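# Stow the earphones in the chest drawer and close it

## Task

Place the coiled earphones inside the small chest's open drawer, then push that drawer closed. The chest must still be standing upright at the end.

## Robot and tools

Robot: two seven-joint Franka FR3 arms, left_arm and right_arm, each carrying a Robotiq 140 two-finger gripper with a wrist camera. left_arm's fingers are rigid. right_arm's fingers can fold at a hinge. Only a grip on the outer quarter of each pad, near the fingertip, gives the asked-for squeeze. Closer to the palm, a thin part may slip out, and a wide one may be crushed harder than asked. A fingertip pushed into a surface folds easily unless the fingers are fully shut, so the arm may travel past the surface with little sign of it.

Frames: the scene frame has its origin at table-top height, midway between the nominal bases. +x points out over the table, +z points up, and left_arm sits on the +y side. Image left and right do not match these names. Calibrated bases: left_arm at (+0.030, +0.335, +0.013) m, right_arm at (+0.032, -0.433, +0.013) m, both nearly unrotated. Result positions (metres) and end_effector_quat_wxyz are in the scene frame and can be off by a few centimetres. Offsets are along each Hand target's own axes: the fingers point along the gripper's +z and close along its y. end_effector_position is the point between the pads when they are shut. The fingertips reach about 33 mm past it at gaps up to 40 mm, and about 9 mm past it when fully open.

execute_actions(actions, cameras): actions is a list of actions. Each action is a list of up to 15 rows, one row per 1/30 s step. A short action repeats its last row to fill 15 steps, and each action counts as 0.5 s. Every row is a single list of 18 numbers, each in [-1, 1], covering both arms even if one stays still. The order is left dx, dy, dz, rx, ry, rz, left position, force_limit, speed, then the same nine for the right arm. The six pose numbers are an offset from that arm's Hand target as it was when the action began, not from the previous row. 1.0 equals 0.6 m or 180 degrees. rx, ry, rz together form one rotation vector. Repeating an offset in a new action moves the arm further. All zeros for the six pose numbers re-sends the current Hand target. Camera images return only when actions is empty or cameras names them.

Gripper numbers are absolute settings, not offsets. position: +1 is fully open (140 mm), about -0.8 is where the pads touch, and -1 closes until blocked. force_limit runs from -1 (about 14 N) through 0 (40 N) to +1 (58 N). speed runs from -1 (about 30 mm/s) through 0 (140) to +1 (250). A fast close grips much harder. Both force_limit and speed start at +1. To keep a gripper unchanged, send its last three values again, since 0 is itself a command. To grip harder while holding, raise force_limit and nudge position (say -1 to -0.98). To soften a grip, open and re-close slowly.

move(target, speed, blend, blocking, cameras): target is one 18-number row or a list of up to 15 such rows. Each row's pose part is an offset from the Hand targets at the move's start, including rows after the first. speed is a top speed in m/s, from 0.002 to 2, default 0.25, given as one value or one per target. blend is a corner radius in metres; 0 means stop at each target. The move ends after 10 s at most and does not steer around obstacles. The 'move:' line reports done, off_target, moving, held or fault, plus any limits. blocking=false returns after about 0.5 s while the motion continues.

Other tools: wait(seconds 0 to 10); stop() brakes a running move; zoom_image(camera, region [x0,y0,x1,y1], at most 504x504 px) works on the newest image; clear_fault(arm) clears a torque or force fault; finished_scene(scene) ends the scene for good; read_manual gives the licence texts. Cameras: cam_head_left, cam_head_right, cam_left_wrist, cam_right_wrist, each 672x504.

Controller: each step clips the commanded pose to within 70 mm and 16 degrees of the measured pose. Hand target is the last commanded pose after that clip. The gripper often stops short of it. A later command, even all zeros, asks for the target again; if the gripper still falls short, send the remaining gap as an offset. To stop an arm pushing on something, command its target back past the gripper. A large turn of the gripper can swing the elbow.

Result lines: object_status 0 means moving, 1 blocked while opening, 2 blocked while closing (a grip), 3 reached position or pads met. position_measured is in counts: 3 is open, about 139 is 60 mm, 200 is 20 mm, 230 is pads touching. Joint torques, External joint torques and Flange force (gripper x y z axes) hint at contact but are noisy; held weight shows in them. 'Tool commands' lists the current gripper settings.

Avoid: anything leaving the table, drops, letting go of a moving part, slamming or hard pushing, and tipping the chest. Do not grip hard on a part still resting on something. Keep the arms, grippers and cameras from touching each other, and never close one gripper on the other. Faults stop an arm until clear_fault: contact torque at the joint limits (85 N m for the big joints, 11 N m for the wrist joints), 85 N net outside force including held weight, joint range or speed overruns, and motor overheating (a 30 to 60 s brake). If a grip pins a faulted arm, open it first. The robot keeps holding or moving while you write.

Each tool is called after "Request:" by a JSON object that holds its "name" and its "arguments", one argument or row to a line.

## Session

Request:
{"name": "execute_actions", "arguments": {
  "actions": []
}}

Scene clock: 0.00 s.
left_arm: end_effector_position=(+0.3983, +0.0507, +0.3462) position_measured=3 object_status=3 end_effector_quat_wxyz=(-0.054, -0.597, +0.799, +0.051) | right_arm: end_effector_position=(+0.7342, -0.0287, +0.3017) position_measured=3 object_status=3 end_effector_quat_wxyz=(-0.273, +0.824, -0.433, +0.242)
Joint positions: left_arm=[-0.616 -0.174 0.007 -1.953 -0.069 1.647 -0.315] | right_arm=[0.64 0.287 -0.13 -1.873 -0.327 2.885 0.218]
Joint velocities: within noise
Joint torques (N m): no reading
External joint torques (N m): no reading
Flange force (N): no reading
Hand target: left_arm +0.3983, +0.0507, +0.3462; -0.054, -0.597, +0.799, +0.051 | right_arm +0.7342, -0.0287, +0.3017; -0.273, +0.824, -0.433, +0.242
Tool commands: left_gripper/position=+1.0 left_gripper/force_limit=+1.0 left_gripper/speed=+1.0 right_gripper/position=+1.0 right_gripper/force_limit=+1.0 right_gripper/speed=+1.0

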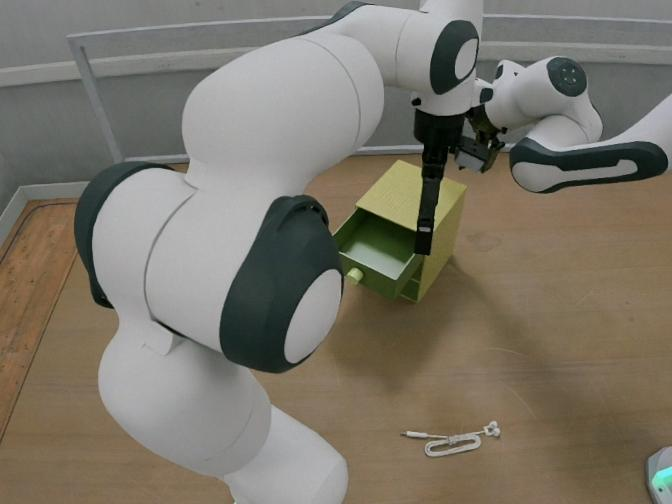

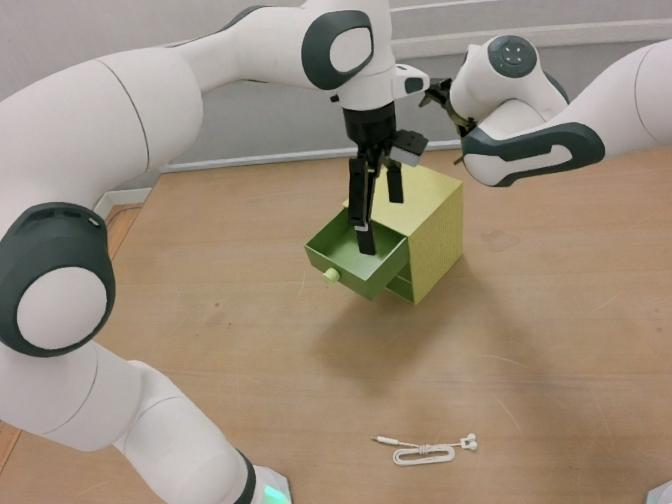

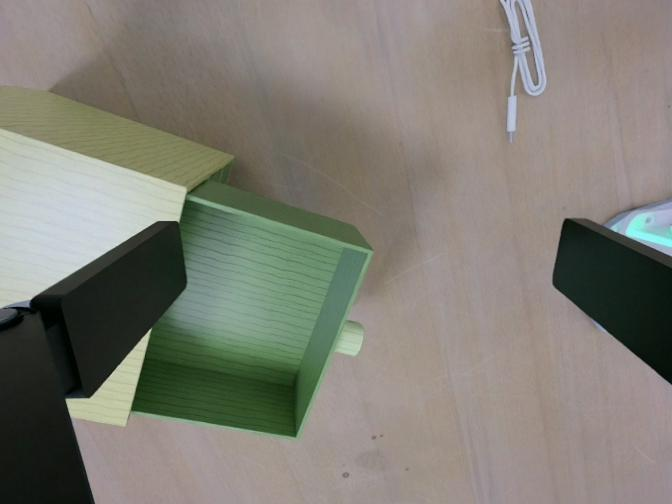

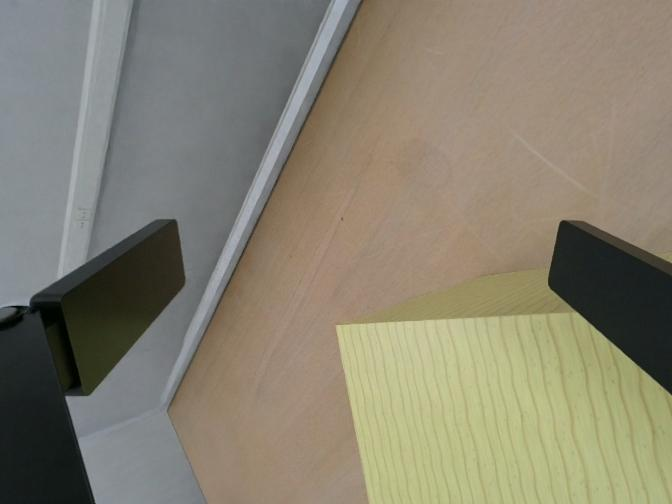

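Request:
{"name": "move", "arguments": {
  "target": [0.193,0.394,0.309,0.0467,-0.008,0,0.6,-1,0,0.505,0.385,-0.575,0,0,0,1,1,1],
  "cameras": ["all"]
}}

Scene clock: 26.70 s.
left_arm: end_effector_position=(+0.1139, +0.0105, +0.2001) position_measured=53 object_status=3 end_effector_quat_wxyz=(+0.001, -0.595, +0.804, +0.002) | right_arm: end_effector_position=(+0.5348, -0.4778, +0.4505) position_measured=3 object_status=3 end_effector_quat_wxyz=(-0.274, +0.822, -0.436, +0.241)
Joint positions: left_arm=[-0.794 -0.721 -0.506 -2.742 -0.368 2.054 -0.715] | right_arm=[0.53 -0.917 -0.628 -2.492 -0.298 2.396 -0.514]
Joint velocities: left_arm=[0.002 0 0.002 0 -0.001 0 -0.004] | right_arm=[0 0.001 0.001 0.001 -0.001 -0.001 -0.006]
Joint torques (N m): left_arm=[0.73 -6.85 6.66 21.5 0.24 2.96 -0.34] | right_arm=[0.74 1.07 12.3 23.34 0.49 3.19 -0.4]
External joint torques (N m): left_arm=[0.71 -1.1 -0.08 -1.24 -0.46 0.34 -0.34] | right_arm=[0.64 0.42 -0.1 0.86 -0.22 -0.37 -0.34]
Flange force (N): left_arm=[-4.6 3.7 2.1] | right_arm=[3.9 -3.4 -0.2]
Hand target: left_arm +0.1143, +0.0097, +0.2001; +0.000, -0.598, +0.801, +0.000 | right_arm +0.5345, -0.4780, +0.4514; -0.273, +0.824, -0.433, +0.242
Off the commanded pose: left_arm 0.001 m, 1 deg | right_arm 0.001 m, 0 deg.
move: done

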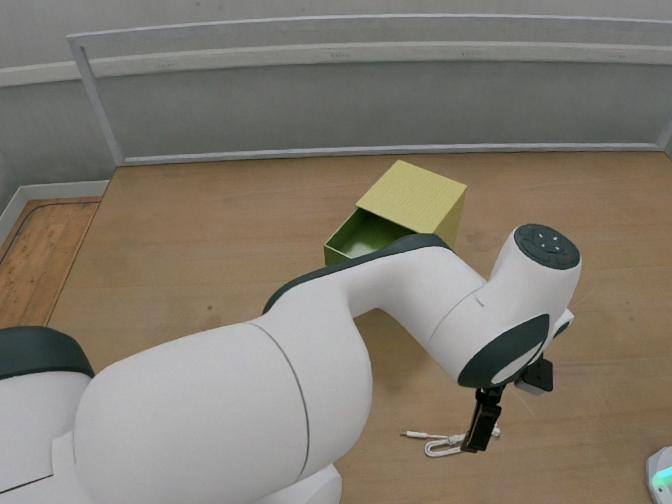

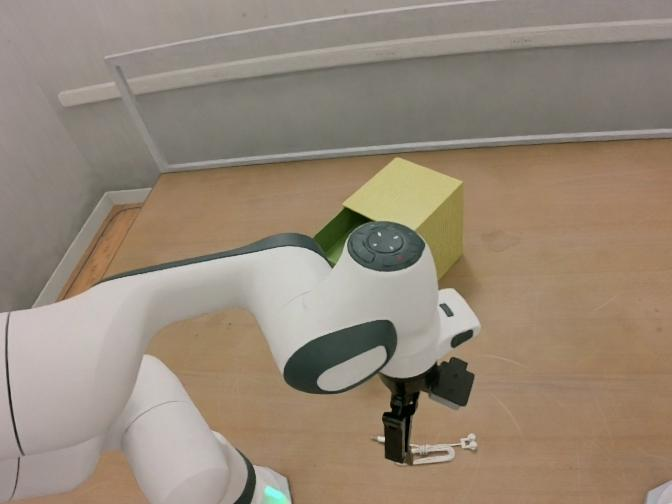

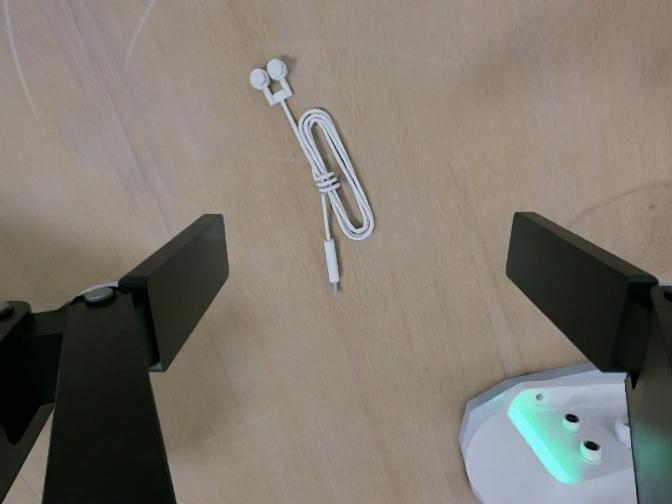

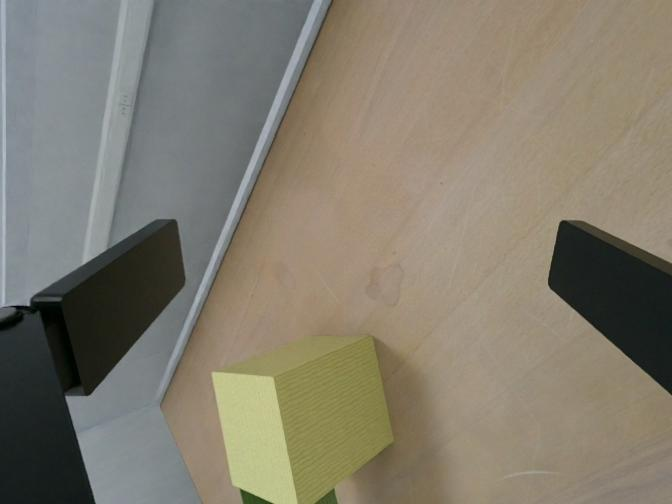

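Request:
{"name": "move", "arguments": {
  "target": [0,-0.0193,0.18,0,0,-0.13,-0.17,-1,-1,0,0,0,0,0,0,1,1,1],
  "cameras": ["cam_left_wrist"]
}}

Scene clock: 35.93 s.
left_arm: end_effector_position=(+0.1247, +0.0087, +0.0912) position_measured=150 object_status=0 end_effector_quat_wxyz=(-0.002, +0.746, -0.666, -0.003) | right_arm: end_effector_position=(+0.5348, -0.4778, +0.4504) position_measured=3 object_status=3 end_effector_quat_wxyz=(-0.274, +0.823, -0.435, +0.242)
Joint positions: left_arm=[-0.596 -0.501 -0.792 -2.859 -0.537 2.411 -1.018] | right_arm=[0.53 -0.917 -0.628 -2.492 -0.298 2.396 -0.517]
Joint torques (N m): left_arm=[0.75 -7.89 6.72 18 0.09 2.98 -0.31] | right_arm=[0.21 1.35 12.57 23.28 0.74 3.17 -0.31]
External joint torques (N m): left_arm=[0.76 -0.51 0.11 -0.51 -0.45 0.35 -0.31] | right_arm=[0.17 0.76 0.2 0.76 0.04 -0.4 -0.25]
Flange force (N): left_arm=[-1.5 0.1 0.8] | right_arm=[2.9 -3.6 -0.3]
Hand target: left_arm +0.1255, +0.0064, +0.0921; +0.000, +0.749, -0.663, +0.000 | right_arm +0.5345, -0.4780, +0.4514; -0.273, +0.824, -0.433, +0.242
Off the commanded pose: left_arm 0.003 m, 1 deg | right_arm 0.001 m, 0 deg.
move: done
Images, in order (width x height): cam_left_wrist 672x504.

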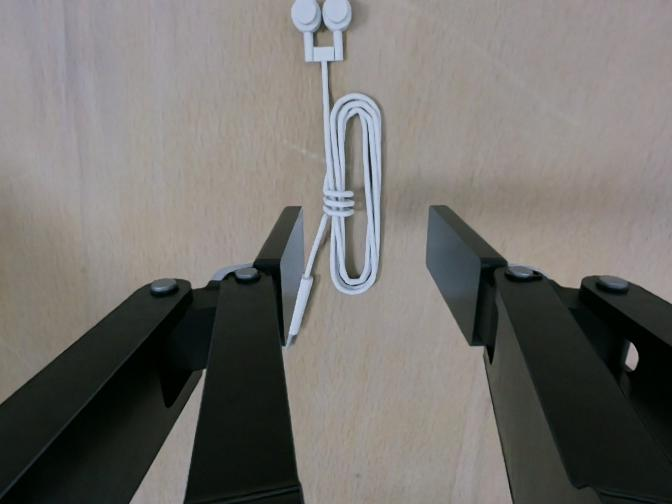

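Request:
{"name": "move", "arguments": {
  "target": [
    [0.008,0,0.1,0,0,0,-0.17,-1,-1,0,0,0,0,0,0,1,1,1],
    [0.008,0,0.1,0,0,0,-1,-1,-1,0,0,0,0,0,0,1,1,1]
  ],
  "speed": 0.08,
  "cameras": ["cam_left_wrist"]
}}

Request:
{"name": "wait", "arguments": {
  "seconds": 0.7,
  "cameras": ["cam_left_wrist"]
}}

Scene clock: 45.57 s.
left_arm: end_effector_position=(+0.1254, +0.0037, +0.0315) position_measured=217 object_status=2 end_effector_quat_wxyz=(-0.001, +0.747, -0.665, -0.002) | right_arm: end_effector_position=(+0.5348, -0.4778, +0.4504) position_measured=3 object_status=3 end_effector_quat_wxyz=(-0.274, +0.823, -0.435, +0.242)
Joint positions: left_arm=[-0.433 -0.25 -0.976 -2.875 -0.481 2.682 -1.073] | right_arm=[0.53 -0.917 -0.628 -2.492 -0.298 2.396 -0.517]
Joint torques (N m): left_arm=[0.73 -10.05 4.16 15.06 0.34 2.92 -0.27] | right_arm=[0.23 1.32 12.61 23.26 0.77 3.17 -0.29]
External joint torques (N m): left_arm=[0.7 -0.63 0.09 -0.46 -0.01 0.3 -0.27] | right_arm=[0.19 0.73 0.28 0.75 0.06 -0.39 -0.23]
Flange force (N): left_arm=[0.0 0.0 0.0] | right_arm=[2.7 -3.7 -0.4]
Hand target: left_arm +0.1261, +0.0017, +0.0321; +0.000, +0.749, -0.663, +0.000 | right_arm +0.5345, -0.4780, +0.4514; -0.273, +0.824, -0.433, +0.242
Off the commanded pose: left_arm 0.002 m, 0 deg | right_arm 0.001 m, 0 deg.
move: done
Images, in order (width x height): cam_left_wrist 672x504.

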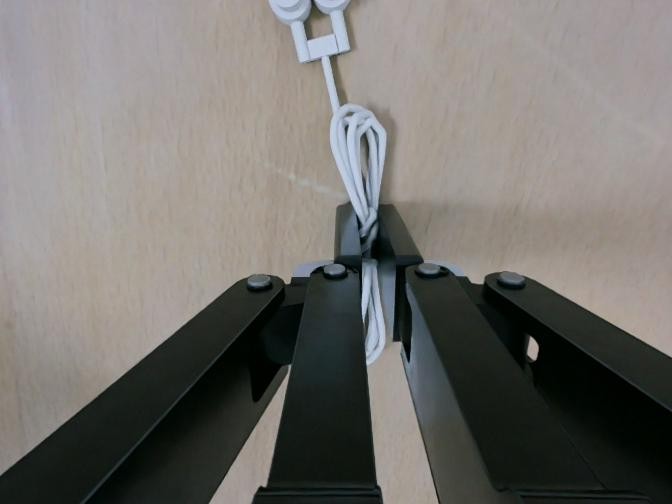

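Scene clock: 46.27 s.
left_arm: end_effector_position=(+0.1254, +0.0037, +0.0315) position_measured=217 object_status=2 end_effector_quat_wxyz=(-0.001, +0.747, -0.665, -0.002) | right_arm: end_effector_position=(+0.5348, -0.4778, +0.4504) position_measured=3 object_status=3 end_effector_quat_wxyz=(-0.274, +0.823, -0.435, +0.242)
Joint positions: left_arm=[-0.432 -0.25 -0.976 -2.875 -0.481 2.682 -1.073] | right_arm=[0.53 -0.917 -0.628 -2.492 -0.298 2.396 -0.517]
Joint torques (N m): left_arm=[0.76 -9.96 4.15 15.05 0.34 2.91 -0.33] | right_arm=[0.26 1.36 12.6 23.29 0.78 3.17 -0.28]
External joint torques (N m): left_arm=[0.78 -0.52 0.12 -0.46 -0.01 0.29 -0.33] | right_arm=[0.29 0.87 0.29 0.69 0.07 -0.41 -0.22]
Flange force (N): left_arm=[0.0 0.0 0.0] | right_arm=[2.8 -4.0 -0.1]
Hand target: left_arm +0.1261, +0.0017, +0.0321; +0.000, +0.749, -0.663, +0.000 | right_arm +0.5345, -0.4780, +0.4514; -0.273, +0.824, -0.433, +0.242
Tool commands: left_gripper/position=-1.0 left_gripper/force_limit=-1.0 left_gripper/speed=-1.0 right_gripper/position=+1.0 right_gripper/force_limit=+1.0 right_gripper/speed=+1.0
Off the commanded pose: left_arm 0.002 m, 0 deg | right_arm 0.001 m, 0 deg.
wait: 0.70 s; at rest by 0.17 s
Images, in order (width x height): cam_left_wrist 672x504.

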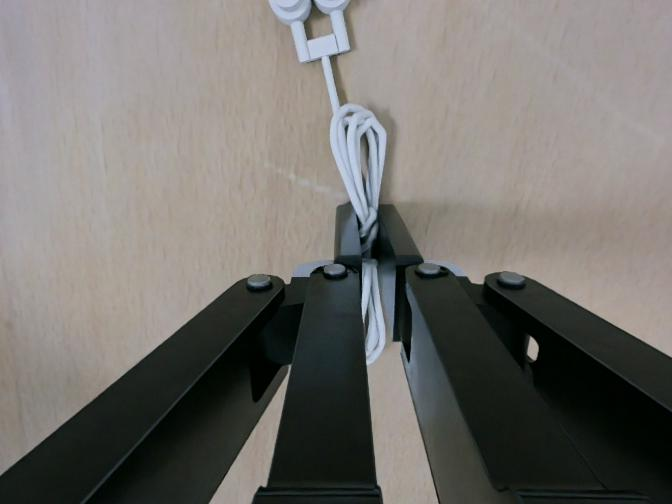

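Request:
{"name": "move", "arguments": {
  "target": [
    [0,0,-0.55,0,0,0,-1,-1,-1,0,0,0,0,0,0,1,1,1],
    [0.005,-0.292,-0.62,0,0,0,-1,-1,-1,0,0,0,0,0,0,1,1,1]
  ],
  "cameras": ["all"]
}}

Scene clock: 56.13 s.
left_arm: end_effector_position=(+0.2995, +0.0192, +0.4039) position_measured=217 object_status=2 end_effector_quat_wxyz=(+0.001, +0.751, -0.660, +0.000) | right_arm: end_effector_position=(+0.5348, -0.4778, +0.4504) position_measured=3 object_status=3 end_effector_quat_wxyz=(-0.274, +0.823, -0.435, +0.242)
Joint positions: left_arm=[-0.497 -0.468 -0.281 -2.083 -0.127 1.631 -0.872] | right_arm=[0.53 -0.917 -0.628 -2.492 -0.298 2.396 -0.517]
Joint velocities: left_arm=[-0.001 -0.001 0 0 0 0.001 0.005] | right_arm=[within noise]
Joint torques (N m): left_arm=[-0.09 -14.49 4.45 23.45 1.23 2.8 0.1] | right_arm=[0.26 1.37 12.59 23.27 0.75 3.17 -0.31]
External joint torques (N m): left_arm=[-0.1 0.42 0.84 -0.76 0.42 0.16 0.1] | right_arm=[0.22 0.84 0.2 0.72 0.04 -0.41 -0.25]
Flange force (N): left_arm=[-1.7 -0.8 2.2] | right_arm=[3.0 -3.8 -0.1]
Hand target: left_arm +0.3001, +0.0197, +0.4043; +0.000, +0.749, -0.663, +0.000 | right_arm +0.5345, -0.4780, +0.4514; -0.273, +0.824, -0.433, +0.242
Off the commanded pose: left_arm 0.001 m, 0 deg | right_arm 0.001 m, 0 deg.
move: done

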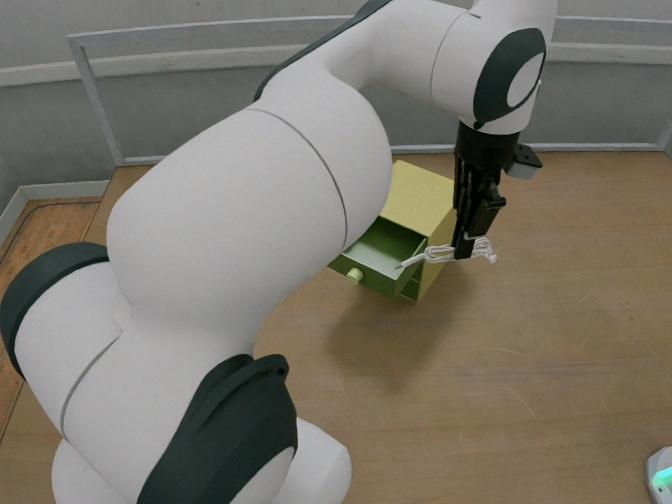

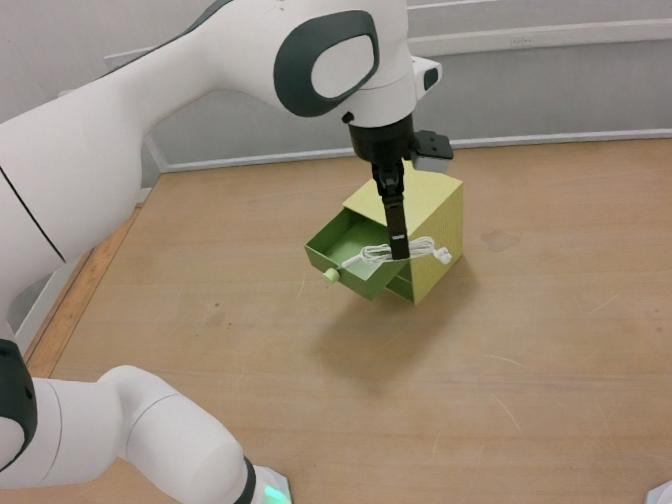

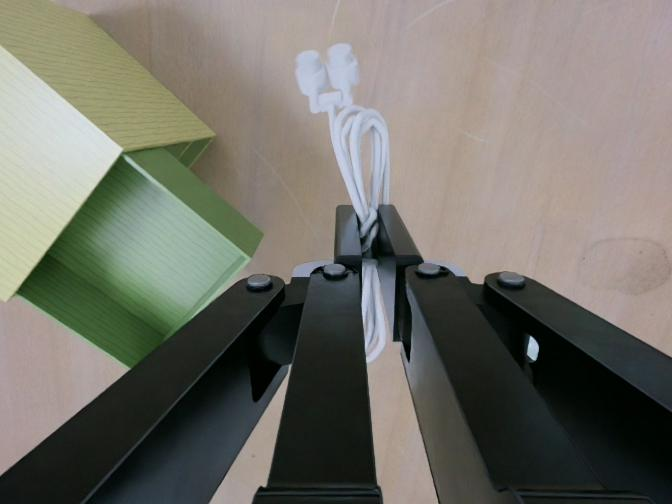

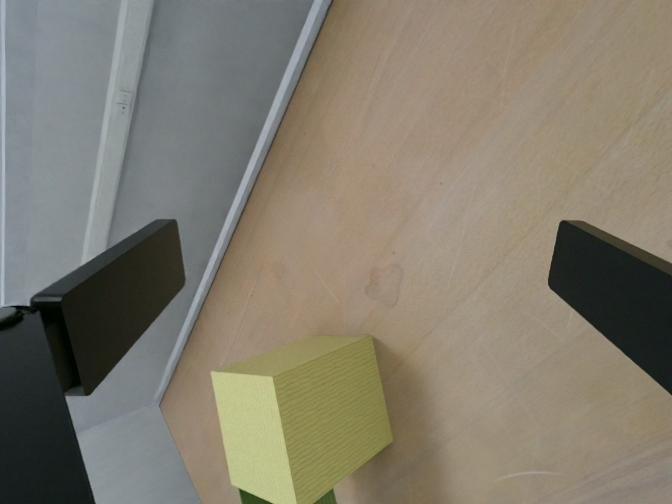

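Request:
{"name": "move", "arguments": {
  "target": [-0.185,-0.325,0.04,0,0,0.233,-1,-1,-1,0,0,0,0,0,0,1,1,1],
  "cameras": ["all"]
}}

Scene clock: 79.33 s.
left_arm: end_effector_position=(+0.4801, +0.1539, +0.3802) position_measured=217 object_status=2 end_effector_quat_wxyz=(+0.001, -0.465, +0.885, +0.000) | right_arm: end_effector_position=(+0.5348, -0.4778, +0.4504) position_measured=3 object_status=3 end_effector_quat_wxyz=(-0.274, +0.823, -0.435, +0.242)
Joint positions: left_arm=[-0.652 -0.247 0.236 -1.954 0.06 1.714 0.171] | right_arm=[0.53 -0.917 -0.628 -2.492 -0.298 2.396 -0.517]
Joint velocities: left_arm=[0 0.001 -0.001 0.001 0.001 -0.001 0.005] | right_arm=[within noise]
Joint torques (N m): left_arm=[-0.09 -22.36 -1.49 23.89 0.74 2.7 0.07] | right_arm=[0.24 1.33 12.62 23.29 0.77 3.18 -0.27]
External joint torques (N m): left_arm=[-0.23 0.58 0.39 -0.78 -0.01 0.14 0.07] | right_arm=[0.29 0.84 0.29 0.68 0.06 -0.41 -0.21]
Flange force (N): left_arm=[-0.3 0.4 2.4] | right_arm=[2.7 -3.9 -0.1]
Hand target: left_arm +0.4804, +0.1534, +0.3804; +0.000, -0.462, +0.887, +0.000 | right_arm +0.5345, -0.4780, +0.4514; -0.273, +0.824, -0.433, +0.242
Off the commanded pose: left_arm 0.001 m, 0 deg | right_arm 0.001 m, 0 deg.
move: done

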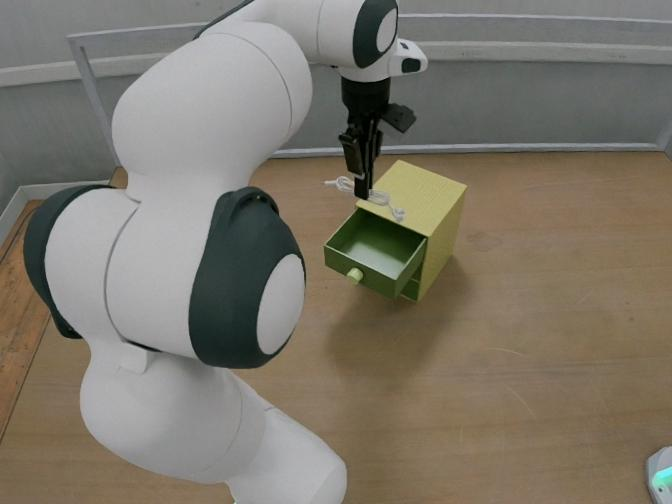

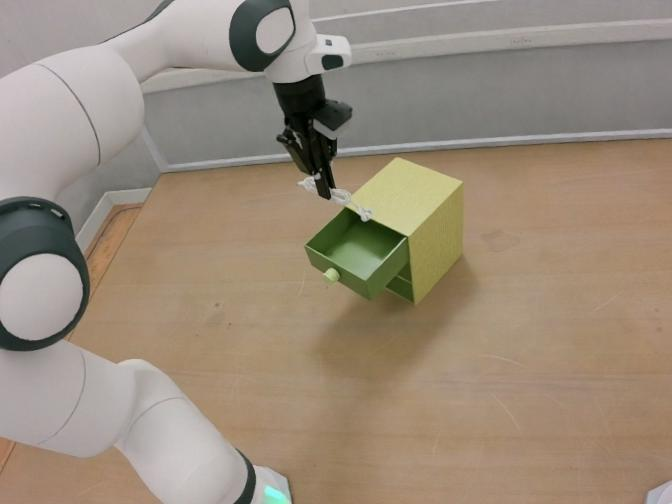

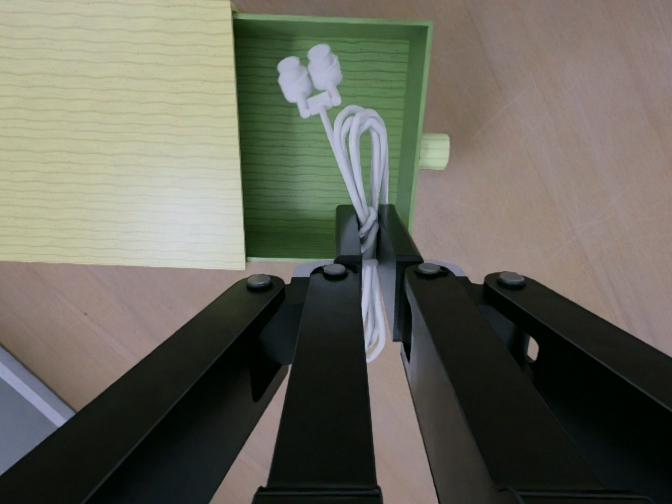

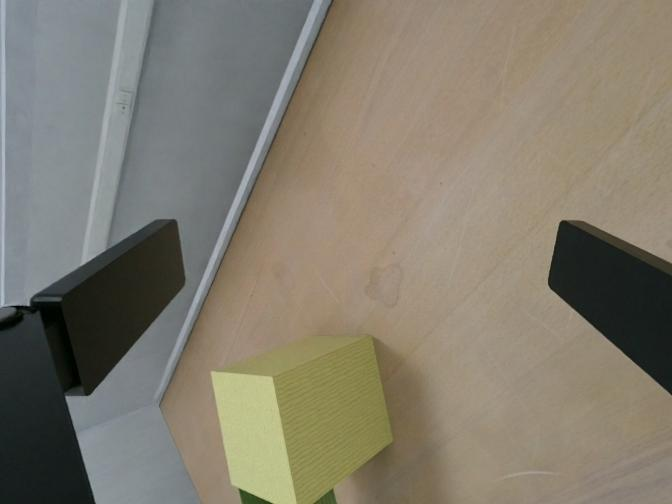

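Request:
{"name": "move", "arguments": {
  "target": [
    [0.017,-0.017,0.05,0,0,0,-1,-1,-1,0,0,0,0,0,0,1,1,1],
    [0.017,-0.017,0.3,0,0,0,-1,-1,-1,0,0,0,0,0,0,1,1,1]
  ],
  "speed": 0.15,
  "cameras": ["cam_head_left","cam_head_right","cam_left_wrist"]
}}

Scene clock: 89.33 s.
left_arm: end_effector_position=(+0.4824, +0.1399, +0.2010) position_measured=217 object_status=2 end_effector_quat_wxyz=(+0.001, -0.463, +0.886, +0.002) | right_arm: end_effector_position=(+0.5348, -0.4778, +0.4504) position_measured=3 object_status=3 end_effector_quat_wxyz=(-0.274, +0.823, -0.435, +0.242)
Joint positions: left_arm=[-0.659 -0.129 0.246 -2.299 0.042 2.171 0.168] | right_arm=[0.53 -0.917 -0.628 -2.492 -0.298 2.396 -0.517]
Joint velocities: left_arm=[0 -0.001 0 0.001 0.001 0.005 0.002] | right_arm=[within noise]
Joint torques (N m): left_arm=[0.28 -25.94 -0.47 22.54 0.13 2.87 0.04] | right_arm=[0.27 1.36 12.57 23.31 0.76 3.17 -0.3]
External joint torques (N m): left_arm=[0.26 -0.02 0.56 -1.06 -0.49 0.32 0.04] | right_arm=[0.15 0.62 0.17 0.9 0.06 -0.38 -0.24]
Flange force (N): left_arm=[-0.2 3.2 2.5] | right_arm=[3.1 -3.7 -0.6]
Hand target: left_arm +0.4830, +0.1392, +0.2004; +0.000, -0.462, +0.887, +0.000 | right_arm +0.5345, -0.4780, +0.4514; -0.273, +0.824, -0.433, +0.242
Off the commanded pose: left_arm 0.001 m, 0 deg | right_arm 0.001 m, 0 deg.
move: done
Images, in order (width x height): cam_head_left 672x504, cam_head_right 672x504, cam_left_wrist 672x504.

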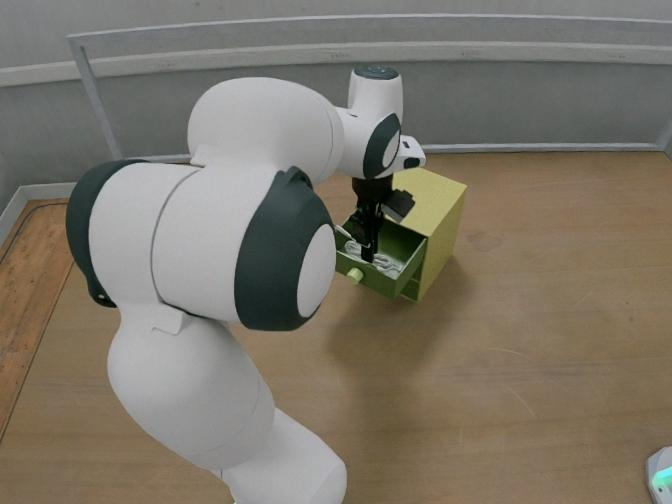

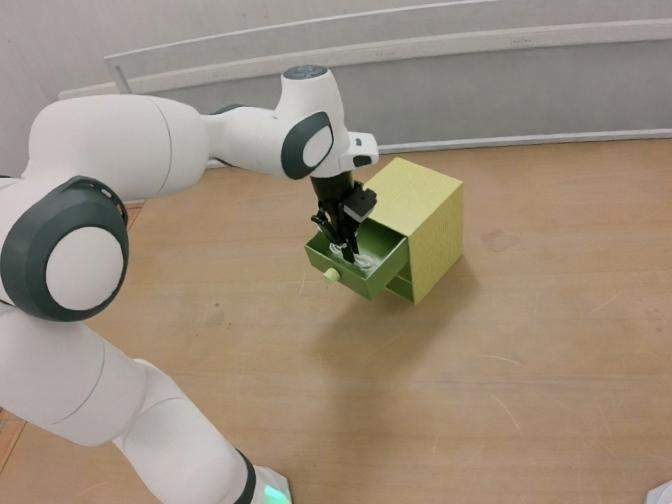

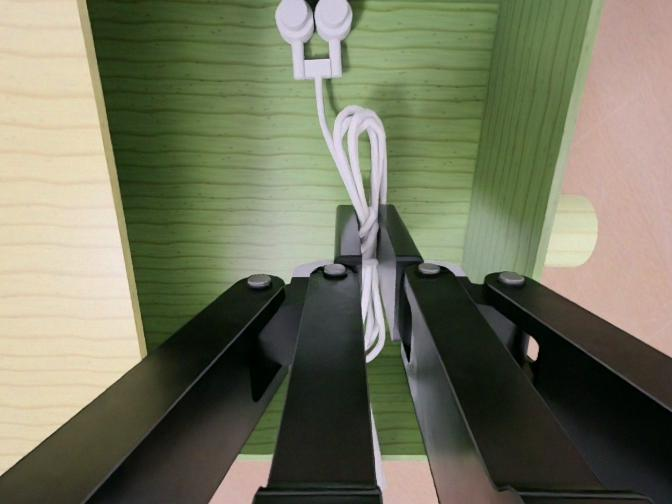

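Request:
{"name": "move", "arguments": {
  "target": [0,0,0.05,0,0,0,-1,-1,-1,0,0,0,0,0,0,1,1,1],
  "speed": 0.06,
  "cameras": ["cam_head_left","cam_head_right","cam_left_wrist"]
}}

Request:
{"name": "zoom_image", "arguments": {
  "camera": "cam_head_left",
  "region": [300, 180, 460, 300]
}}

Scene clock: 95.80 s.
left_arm: end_effector_position=(+0.4871, +0.1365, +0.1812) position_measured=217 object_status=2 end_effector_quat_wxyz=(+0.005, -0.463, +0.886, -0.007) | right_arm: end_effector_position=(+0.5348, -0.4778, +0.4504) position_measured=3 object_status=3 end_effector_quat_wxyz=(-0.274, +0.823, -0.435, +0.242)
Joint positions: left_arm=[-0.659 -0.101 0.249 -2.328 0.031 2.247 0.175] | right_arm=[0.53 -0.917 -0.628 -2.492 -0.298 2.396 -0.517]
Joint velocities: left_arm=[-0.001 0.001 -0.003 -0.001 0 0.001 0.004] | right_arm=[within noise]
Joint torques (N m): left_arm=[0.46 -18.66 0.2 16.39 0.25 3.55 -0.01] | right_arm=[0.26 1.34 12.54 23.29 0.75 3.18 -0.31]
External joint torques (N m): left_arm=[0.31 7.8 0.87 -6.78 -0.34 0.95 -0.01] | right_arm=[0.17 0.71 0.19 0.85 0.04 -0.37 -0.24]
Flange force (N): left_arm=[-1.1 -0.3 22.3] | right_arm=[3.1 -3.7 -0.4]
Hand target: left_arm +0.4830, +0.1393, +0.1704; +0.000, -0.462, +0.887, +0.000 | right_arm +0.5345, -0.4780, +0.4514; -0.273, +0.824, -0.433, +0.242
Off the commanded pose: left_arm 0.012 m, 1 deg | right_arm 0.001 m, 0 deg.
move: off_target (left_arm)
Images, in order (width x height): cam_head_left 672x504, cam_head_right 672x504, cam_left_wrist 672x504.

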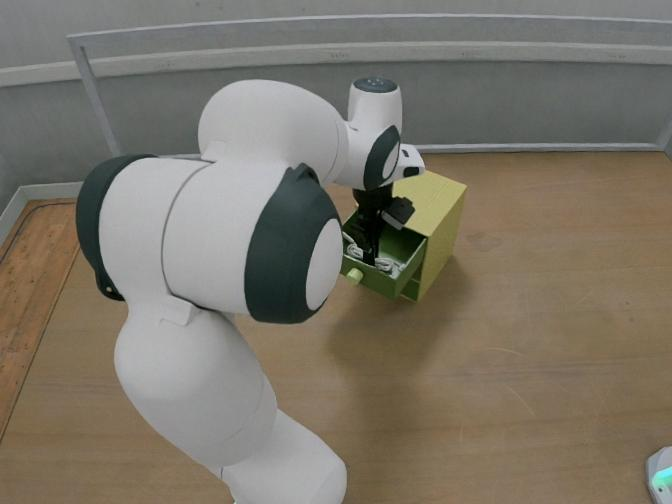

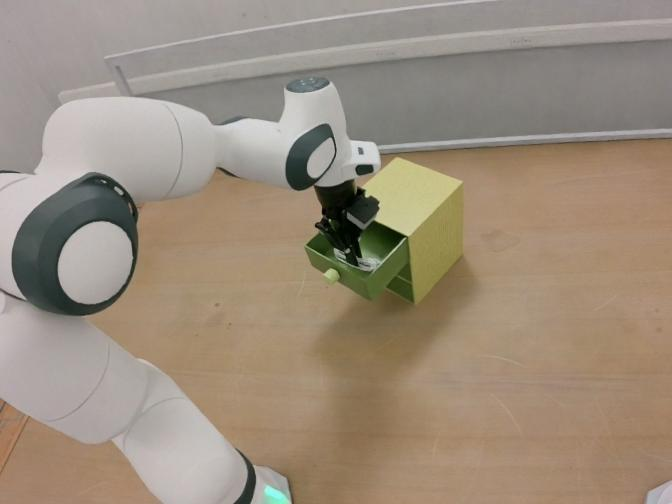

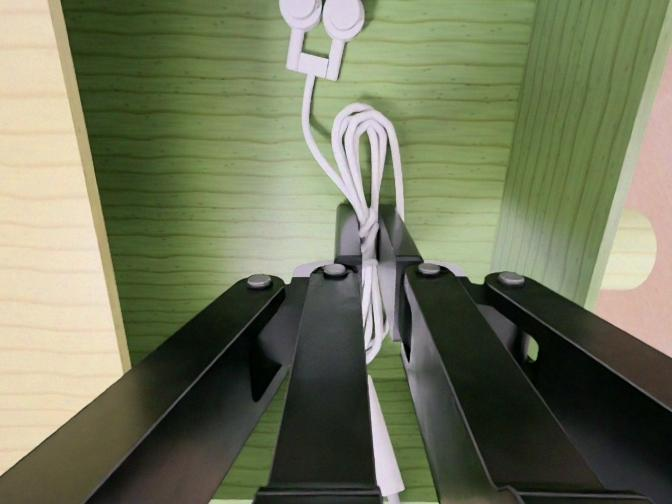

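Scaled by 3.150 from the camera's 672x504 image, which has a finer 960x720 frame.

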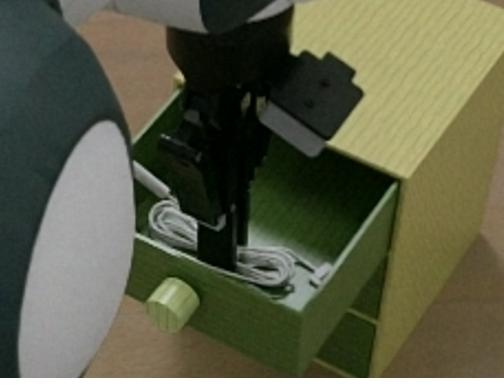

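Request:
{"name": "move", "arguments": {
  "target": [
    [0.02,-0.005,-0.02,0,0,0,-1,-1,-1,0,0,0,0,0,0,1,1,1],
    [0.02,-0.005,-0.02,0,0,0,-0.5,-1,-1,0,0,0,0,0,0,1,1,1],
    [0.02,-0.005,-0.3,0,0,0,-0.5,-1,-1,0,0,0,0,0,0,1,1,1]
  ],
  "speed": [0.08,0.08,0.15],
  "cameras": ["cam_head_left","cam_head_right","cam_left_wrist"]
}}

Scene clock: 103.70 s.
left_arm: end_effector_position=(+0.4790, +0.1271, +0.3505) position_measured=192 object_status=3 end_effector_quat_wxyz=(+0.001, -0.460, +0.888, -0.002) | right_arm: end_effector_position=(+0.5348, -0.4778, +0.4504) position_measured=3 object_status=3 end_effector_quat_wxyz=(-0.274, +0.823, -0.435, +0.242)
Joint positions: left_arm=[-0.668 -0.221 0.213 -2.006 0.046 1.794 0.144] | right_arm=[0.53 -0.917 -0.628 -2.492 -0.298 2.396 -0.517]
Joint velocities: left_arm=[0.001 0.001 0 0.002 0 -0.003 -0.001] | right_arm=[within noise]
Joint torques (N m): left_arm=[0.39 -23.58 -2.02 23.99 0.83 2.51 -0.32] | right_arm=[0.22 1.32 12.62 23.28 0.77 3.18 -0.29]
External joint torques (N m): left_arm=[0.39 0.34 -0.36 -0.75 0.11 -0.06 -0.32] | right_arm=[0.17 0.76 0.26 0.75 0.06 -0.39 -0.23]
Flange force (N): left_arm=[1.0 1.5 1.7] | right_arm=[2.8 -3.7 -0.3]
Hand target: left_arm +0.4784, +0.1276, +0.3504; +0.000, -0.462, +0.887, +0.000 | right_arm +0.5345, -0.4780, +0.4514; -0.273, +0.824, -0.433, +0.242
Off the commanded pose: left_arm 0.001 m, 0 deg | right_arm 0.001 m, 0 deg.
move: done
Images, in order (width x height): cam_head_left 672x504, cam_head_right 672x504, cam_left_wrist 672x504.

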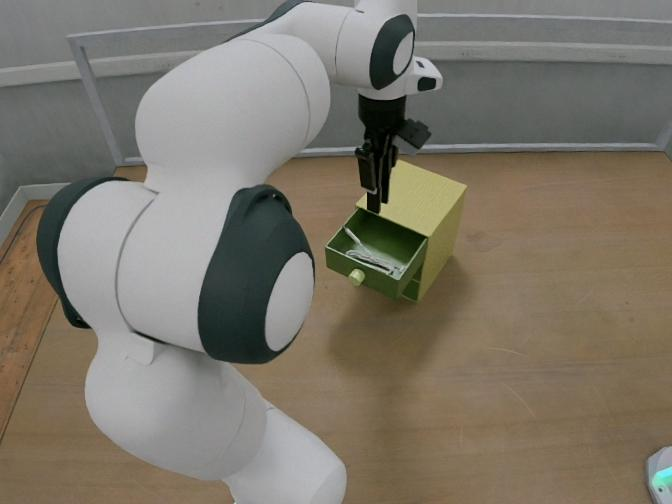

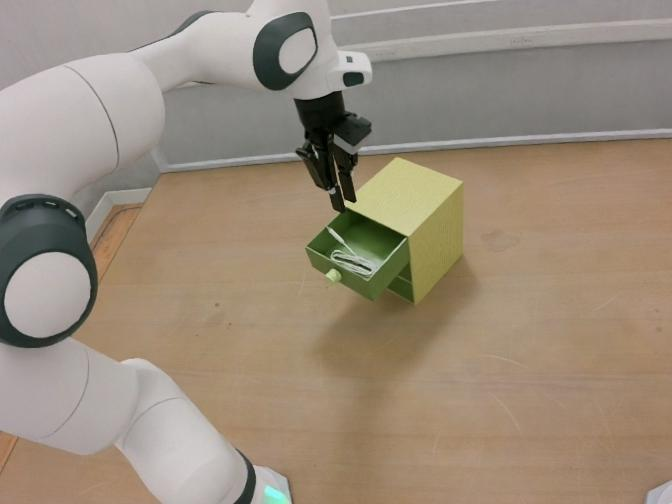

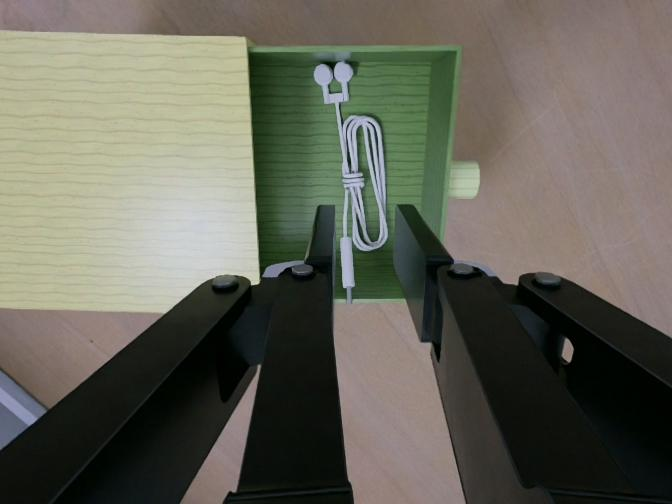

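Request:
{"name": "zoom_image", "arguments": {
  "camera": "cam_head_left",
  "region": [310, 190, 450, 300]
}}

Request:
{"name": "zoom_image", "arguments": {
  "camera": "cam_head_right",
  "region": [290, 190, 430, 300]
}}

Request:
{"name": "zoom_image", "arguments": {
  "camera": "cam_left_wrist",
  "region": [240, 200, 440, 340]
}}

Scaled by 3.600 from the camera's 672x504 image, which has a finer 960x720 frame.

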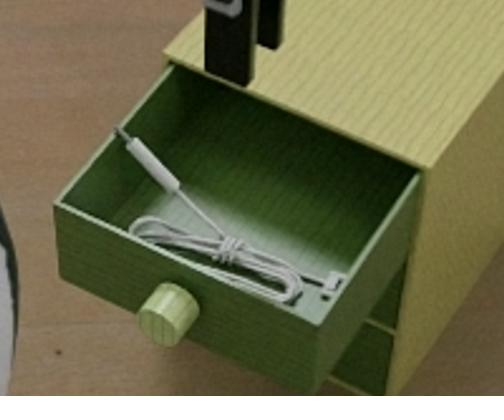

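Scaled by 3.600 from the camera's 672x504 image, which has a finer 960x720 frame.

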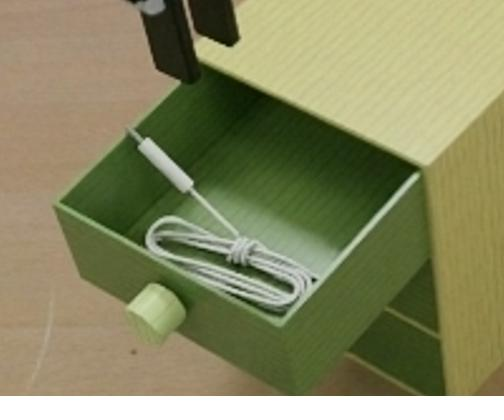

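Scaled by 2.520 from the camera's 672x504 image, which has a finer 960x720 frame.

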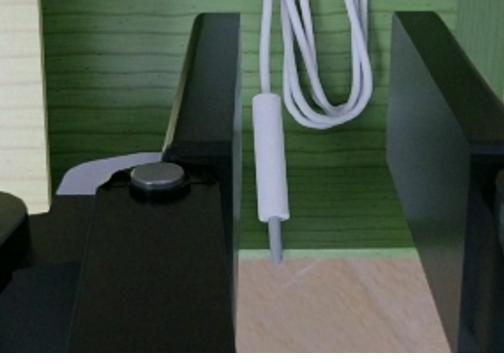

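Request:
{"name": "move", "arguments": {
  "target": [
    [-0.1,-0.002,0.1,0,0,0,-0.5,-1,-1,0,0,0,0,0,0,1,1,1],
    [-0.1,-0.002,0.275,0,0,0,-0.5,-1,-1,0,0,0,0,0,0,1,1,1],
    [-0.1,-0.002,0.275,0,0,0,-1,-1,-1,0,0,0,0,0,0,1,1,1]
  ],
  "speed": 0.13,
  "cameras": ["cam_head_left","cam_head_right","cam_left_wrist"]
}}

Request:
{"name": "zoom_image", "arguments": {
  "camera": "cam_left_wrist",
  "region": [240, 120, 480, 300]
}}

Scene clock: 122.13 s.
left_arm: end_effector_position=(+0.5140, +0.1759, +0.1867) position_measured=214 object_status=0 end_effector_quat_wxyz=(+0.001, -0.463, +0.886, +0.001) | right_arm: end_effector_position=(+0.5348, -0.4778, +0.4504) position_measured=3 object_status=3 end_effector_quat_wxyz=(-0.274, +0.823, -0.435, +0.242)
Joint positions: left_arm=[-0.629 -0.064 0.309 -2.266 0.027 2.205 0.27] | right_arm=[0.53 -0.917 -0.628 -2.492 -0.298 2.396 -0.517]
Joint torques (N m): left_arm=[0.53 -26.6 0 20.95 0.24 2.71 0.08] | right_arm=[0.27 1.26 12.62 23.23 0.77 3.19 -0.3]
External joint torques (N m): left_arm=[0.46 0.81 0.56 -2.46 -0.36 0.15 0.08] | right_arm=[0.21 0.66 0.25 0.77 0.06 -0.37 -0.23]
Flange force (N): left_arm=[0.5 5.5 4.9] | right_arm=[2.7 -3.6 -0.5]
Hand target: left_arm +0.5140, +0.1762, +0.1854; +0.000, -0.462, +0.887, +0.000 | right_arm +0.5345, -0.4780, +0.4514; -0.273, +0.824, -0.433, +0.242
Off the commanded pose: left_arm 0.001 m, 0 deg | right_arm 0.001 m, 0 deg.
move: done
Images, in order (width x height): cam_head_left 672x504, cam_head_right 672x504, cam_left_wrist 672x504.

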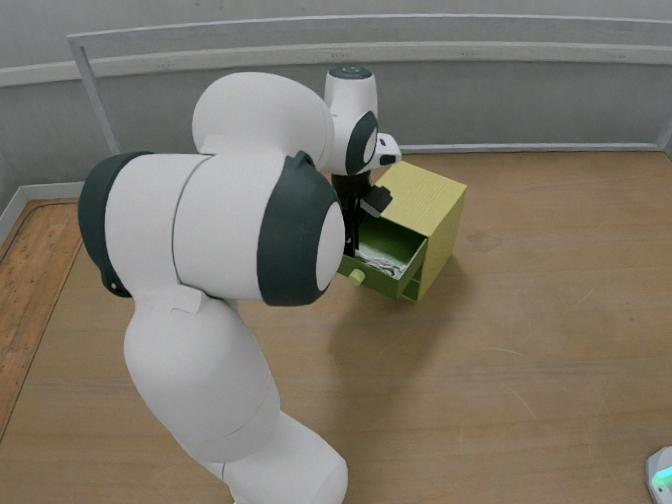

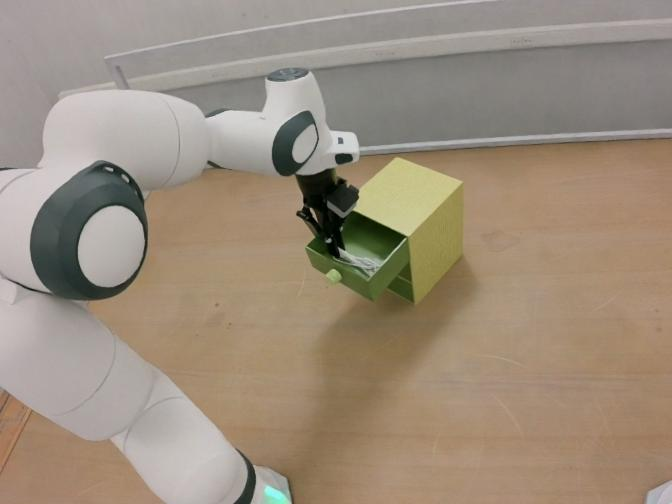

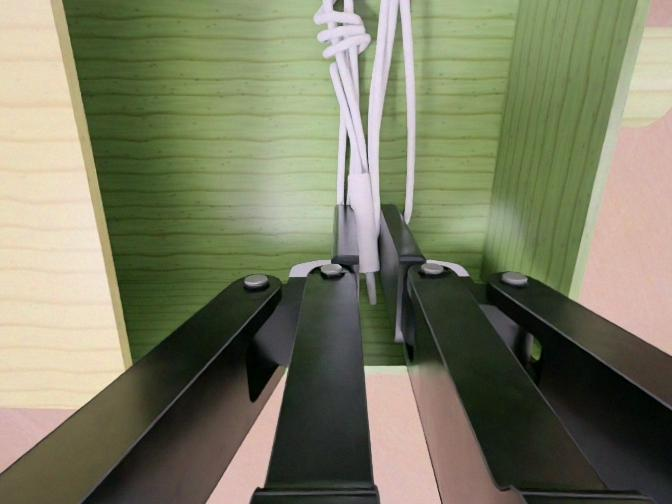

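Scaled by 2.100 from the camera's 672x504 image, which has a finer 960x720 frame.

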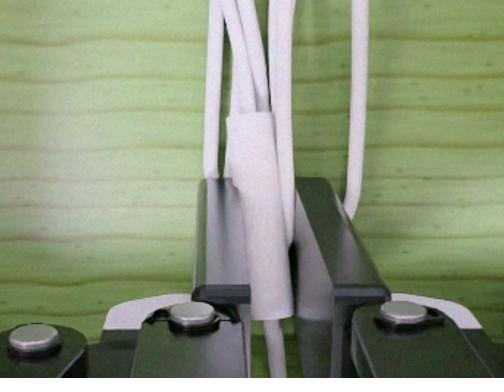

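Request:
{"name": "move", "arguments": {
  "target": [
    [0,0,-0.04,0,0,0,-1,-1,-1,0,0,0,0,0,0,1,1,1],
    [0.07,0,-0.04,0,0,0,-1,-1,-1,0,0,0,0,0,0,1,1,1],
    [0.07,0,0.0,0,0,0,-1,-1,-1,0,0,0,0,0,0,1,1,1],
    [0.07,0,0.0,0,0,0,-0.5,-1,-1,0,0,0,0,0,0,1,1,1],
    [0.07,0,-0.25,0,0,0,-0.5,-1,-1,0,0,0,0,0,0,1,1,1]
  ],
  "speed": 0.1,
  "cameras": ["cam_head_left","cam_head_right","cam_left_wrist"]
}}

Request:
{"name": "zoom_image", "arguments": {
  "camera": "cam_head_left",
  "region": [310, 190, 450, 300]
}}

Scene clock: 141.43 s.
left_arm: end_effector_position=(+0.4903, +0.1410, +0.3352) position_measured=192 object_status=3 end_effector_quat_wxyz=(+0.000, -0.460, +0.888, -0.002) | right_arm: end_effector_position=(+0.5348, -0.4778, +0.4504) position_measured=3 object_status=3 end_effector_quat_wxyz=(-0.274, +0.823, -0.435, +0.242)
Joint positions: left_arm=[-0.658 -0.206 0.239 -2.028 0.048 1.832 0.178] | right_arm=[0.53 -0.917 -0.628 -2.492 -0.298 2.396 -0.517]
Joint velocities: left_arm=[0 -0.001 0 0.001 0 -0.005 0] | right_arm=[within noise]
Joint torques (N m): left_arm=[0.26 -24.46 -2.03 24.02 1.02 2.45 -0.31] | right_arm=[0.26 1.35 12.57 23.31 0.74 3.18 -0.32]
External joint torques (N m): left_arm=[0.2 -0.09 -0.39 -0.77 0.3 -0.12 -0.31] | right_arm=[0.23 0.73 0.21 0.75 0.03 -0.39 -0.26]
Flange force (N): left_arm=[1.5 3.0 1.5] | right_arm=[2.9 -3.6 -0.3]
Hand target: left_arm +0.4898, +0.1417, +0.3354; +0.000, -0.462, +0.887, +0.000 | right_arm +0.5345, -0.4780, +0.4514; -0.273, +0.824, -0.433, +0.242
Off the commanded pose: left_arm 0.001 m, 0 deg | right_arm 0.001 m, 0 deg.
move: done
Images, in order (width x height): cam_head_left 672x504, cam_head_right 672x504, cam_left_wrist 672x504.

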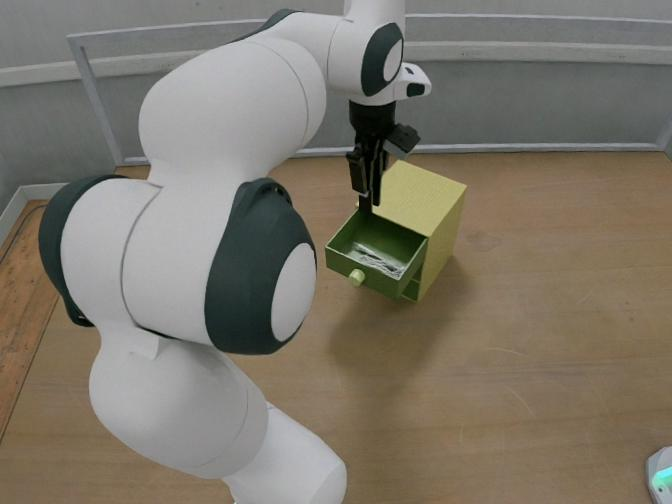

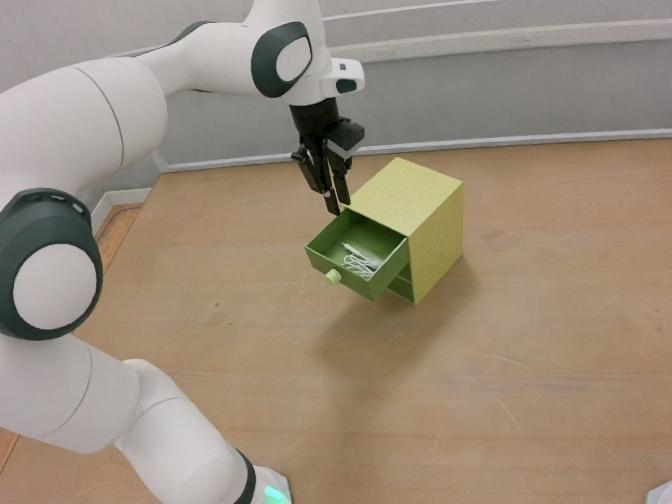

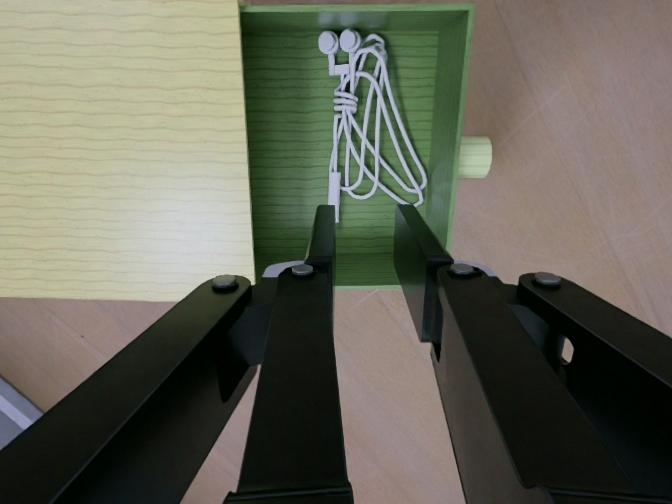

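Scaled by 3.600 from the camera's 672x504 image, which has a finer 960x720 frame.

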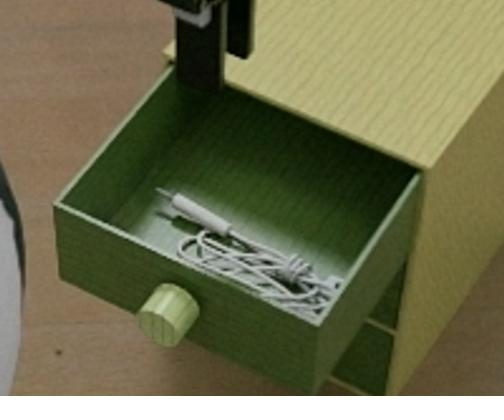

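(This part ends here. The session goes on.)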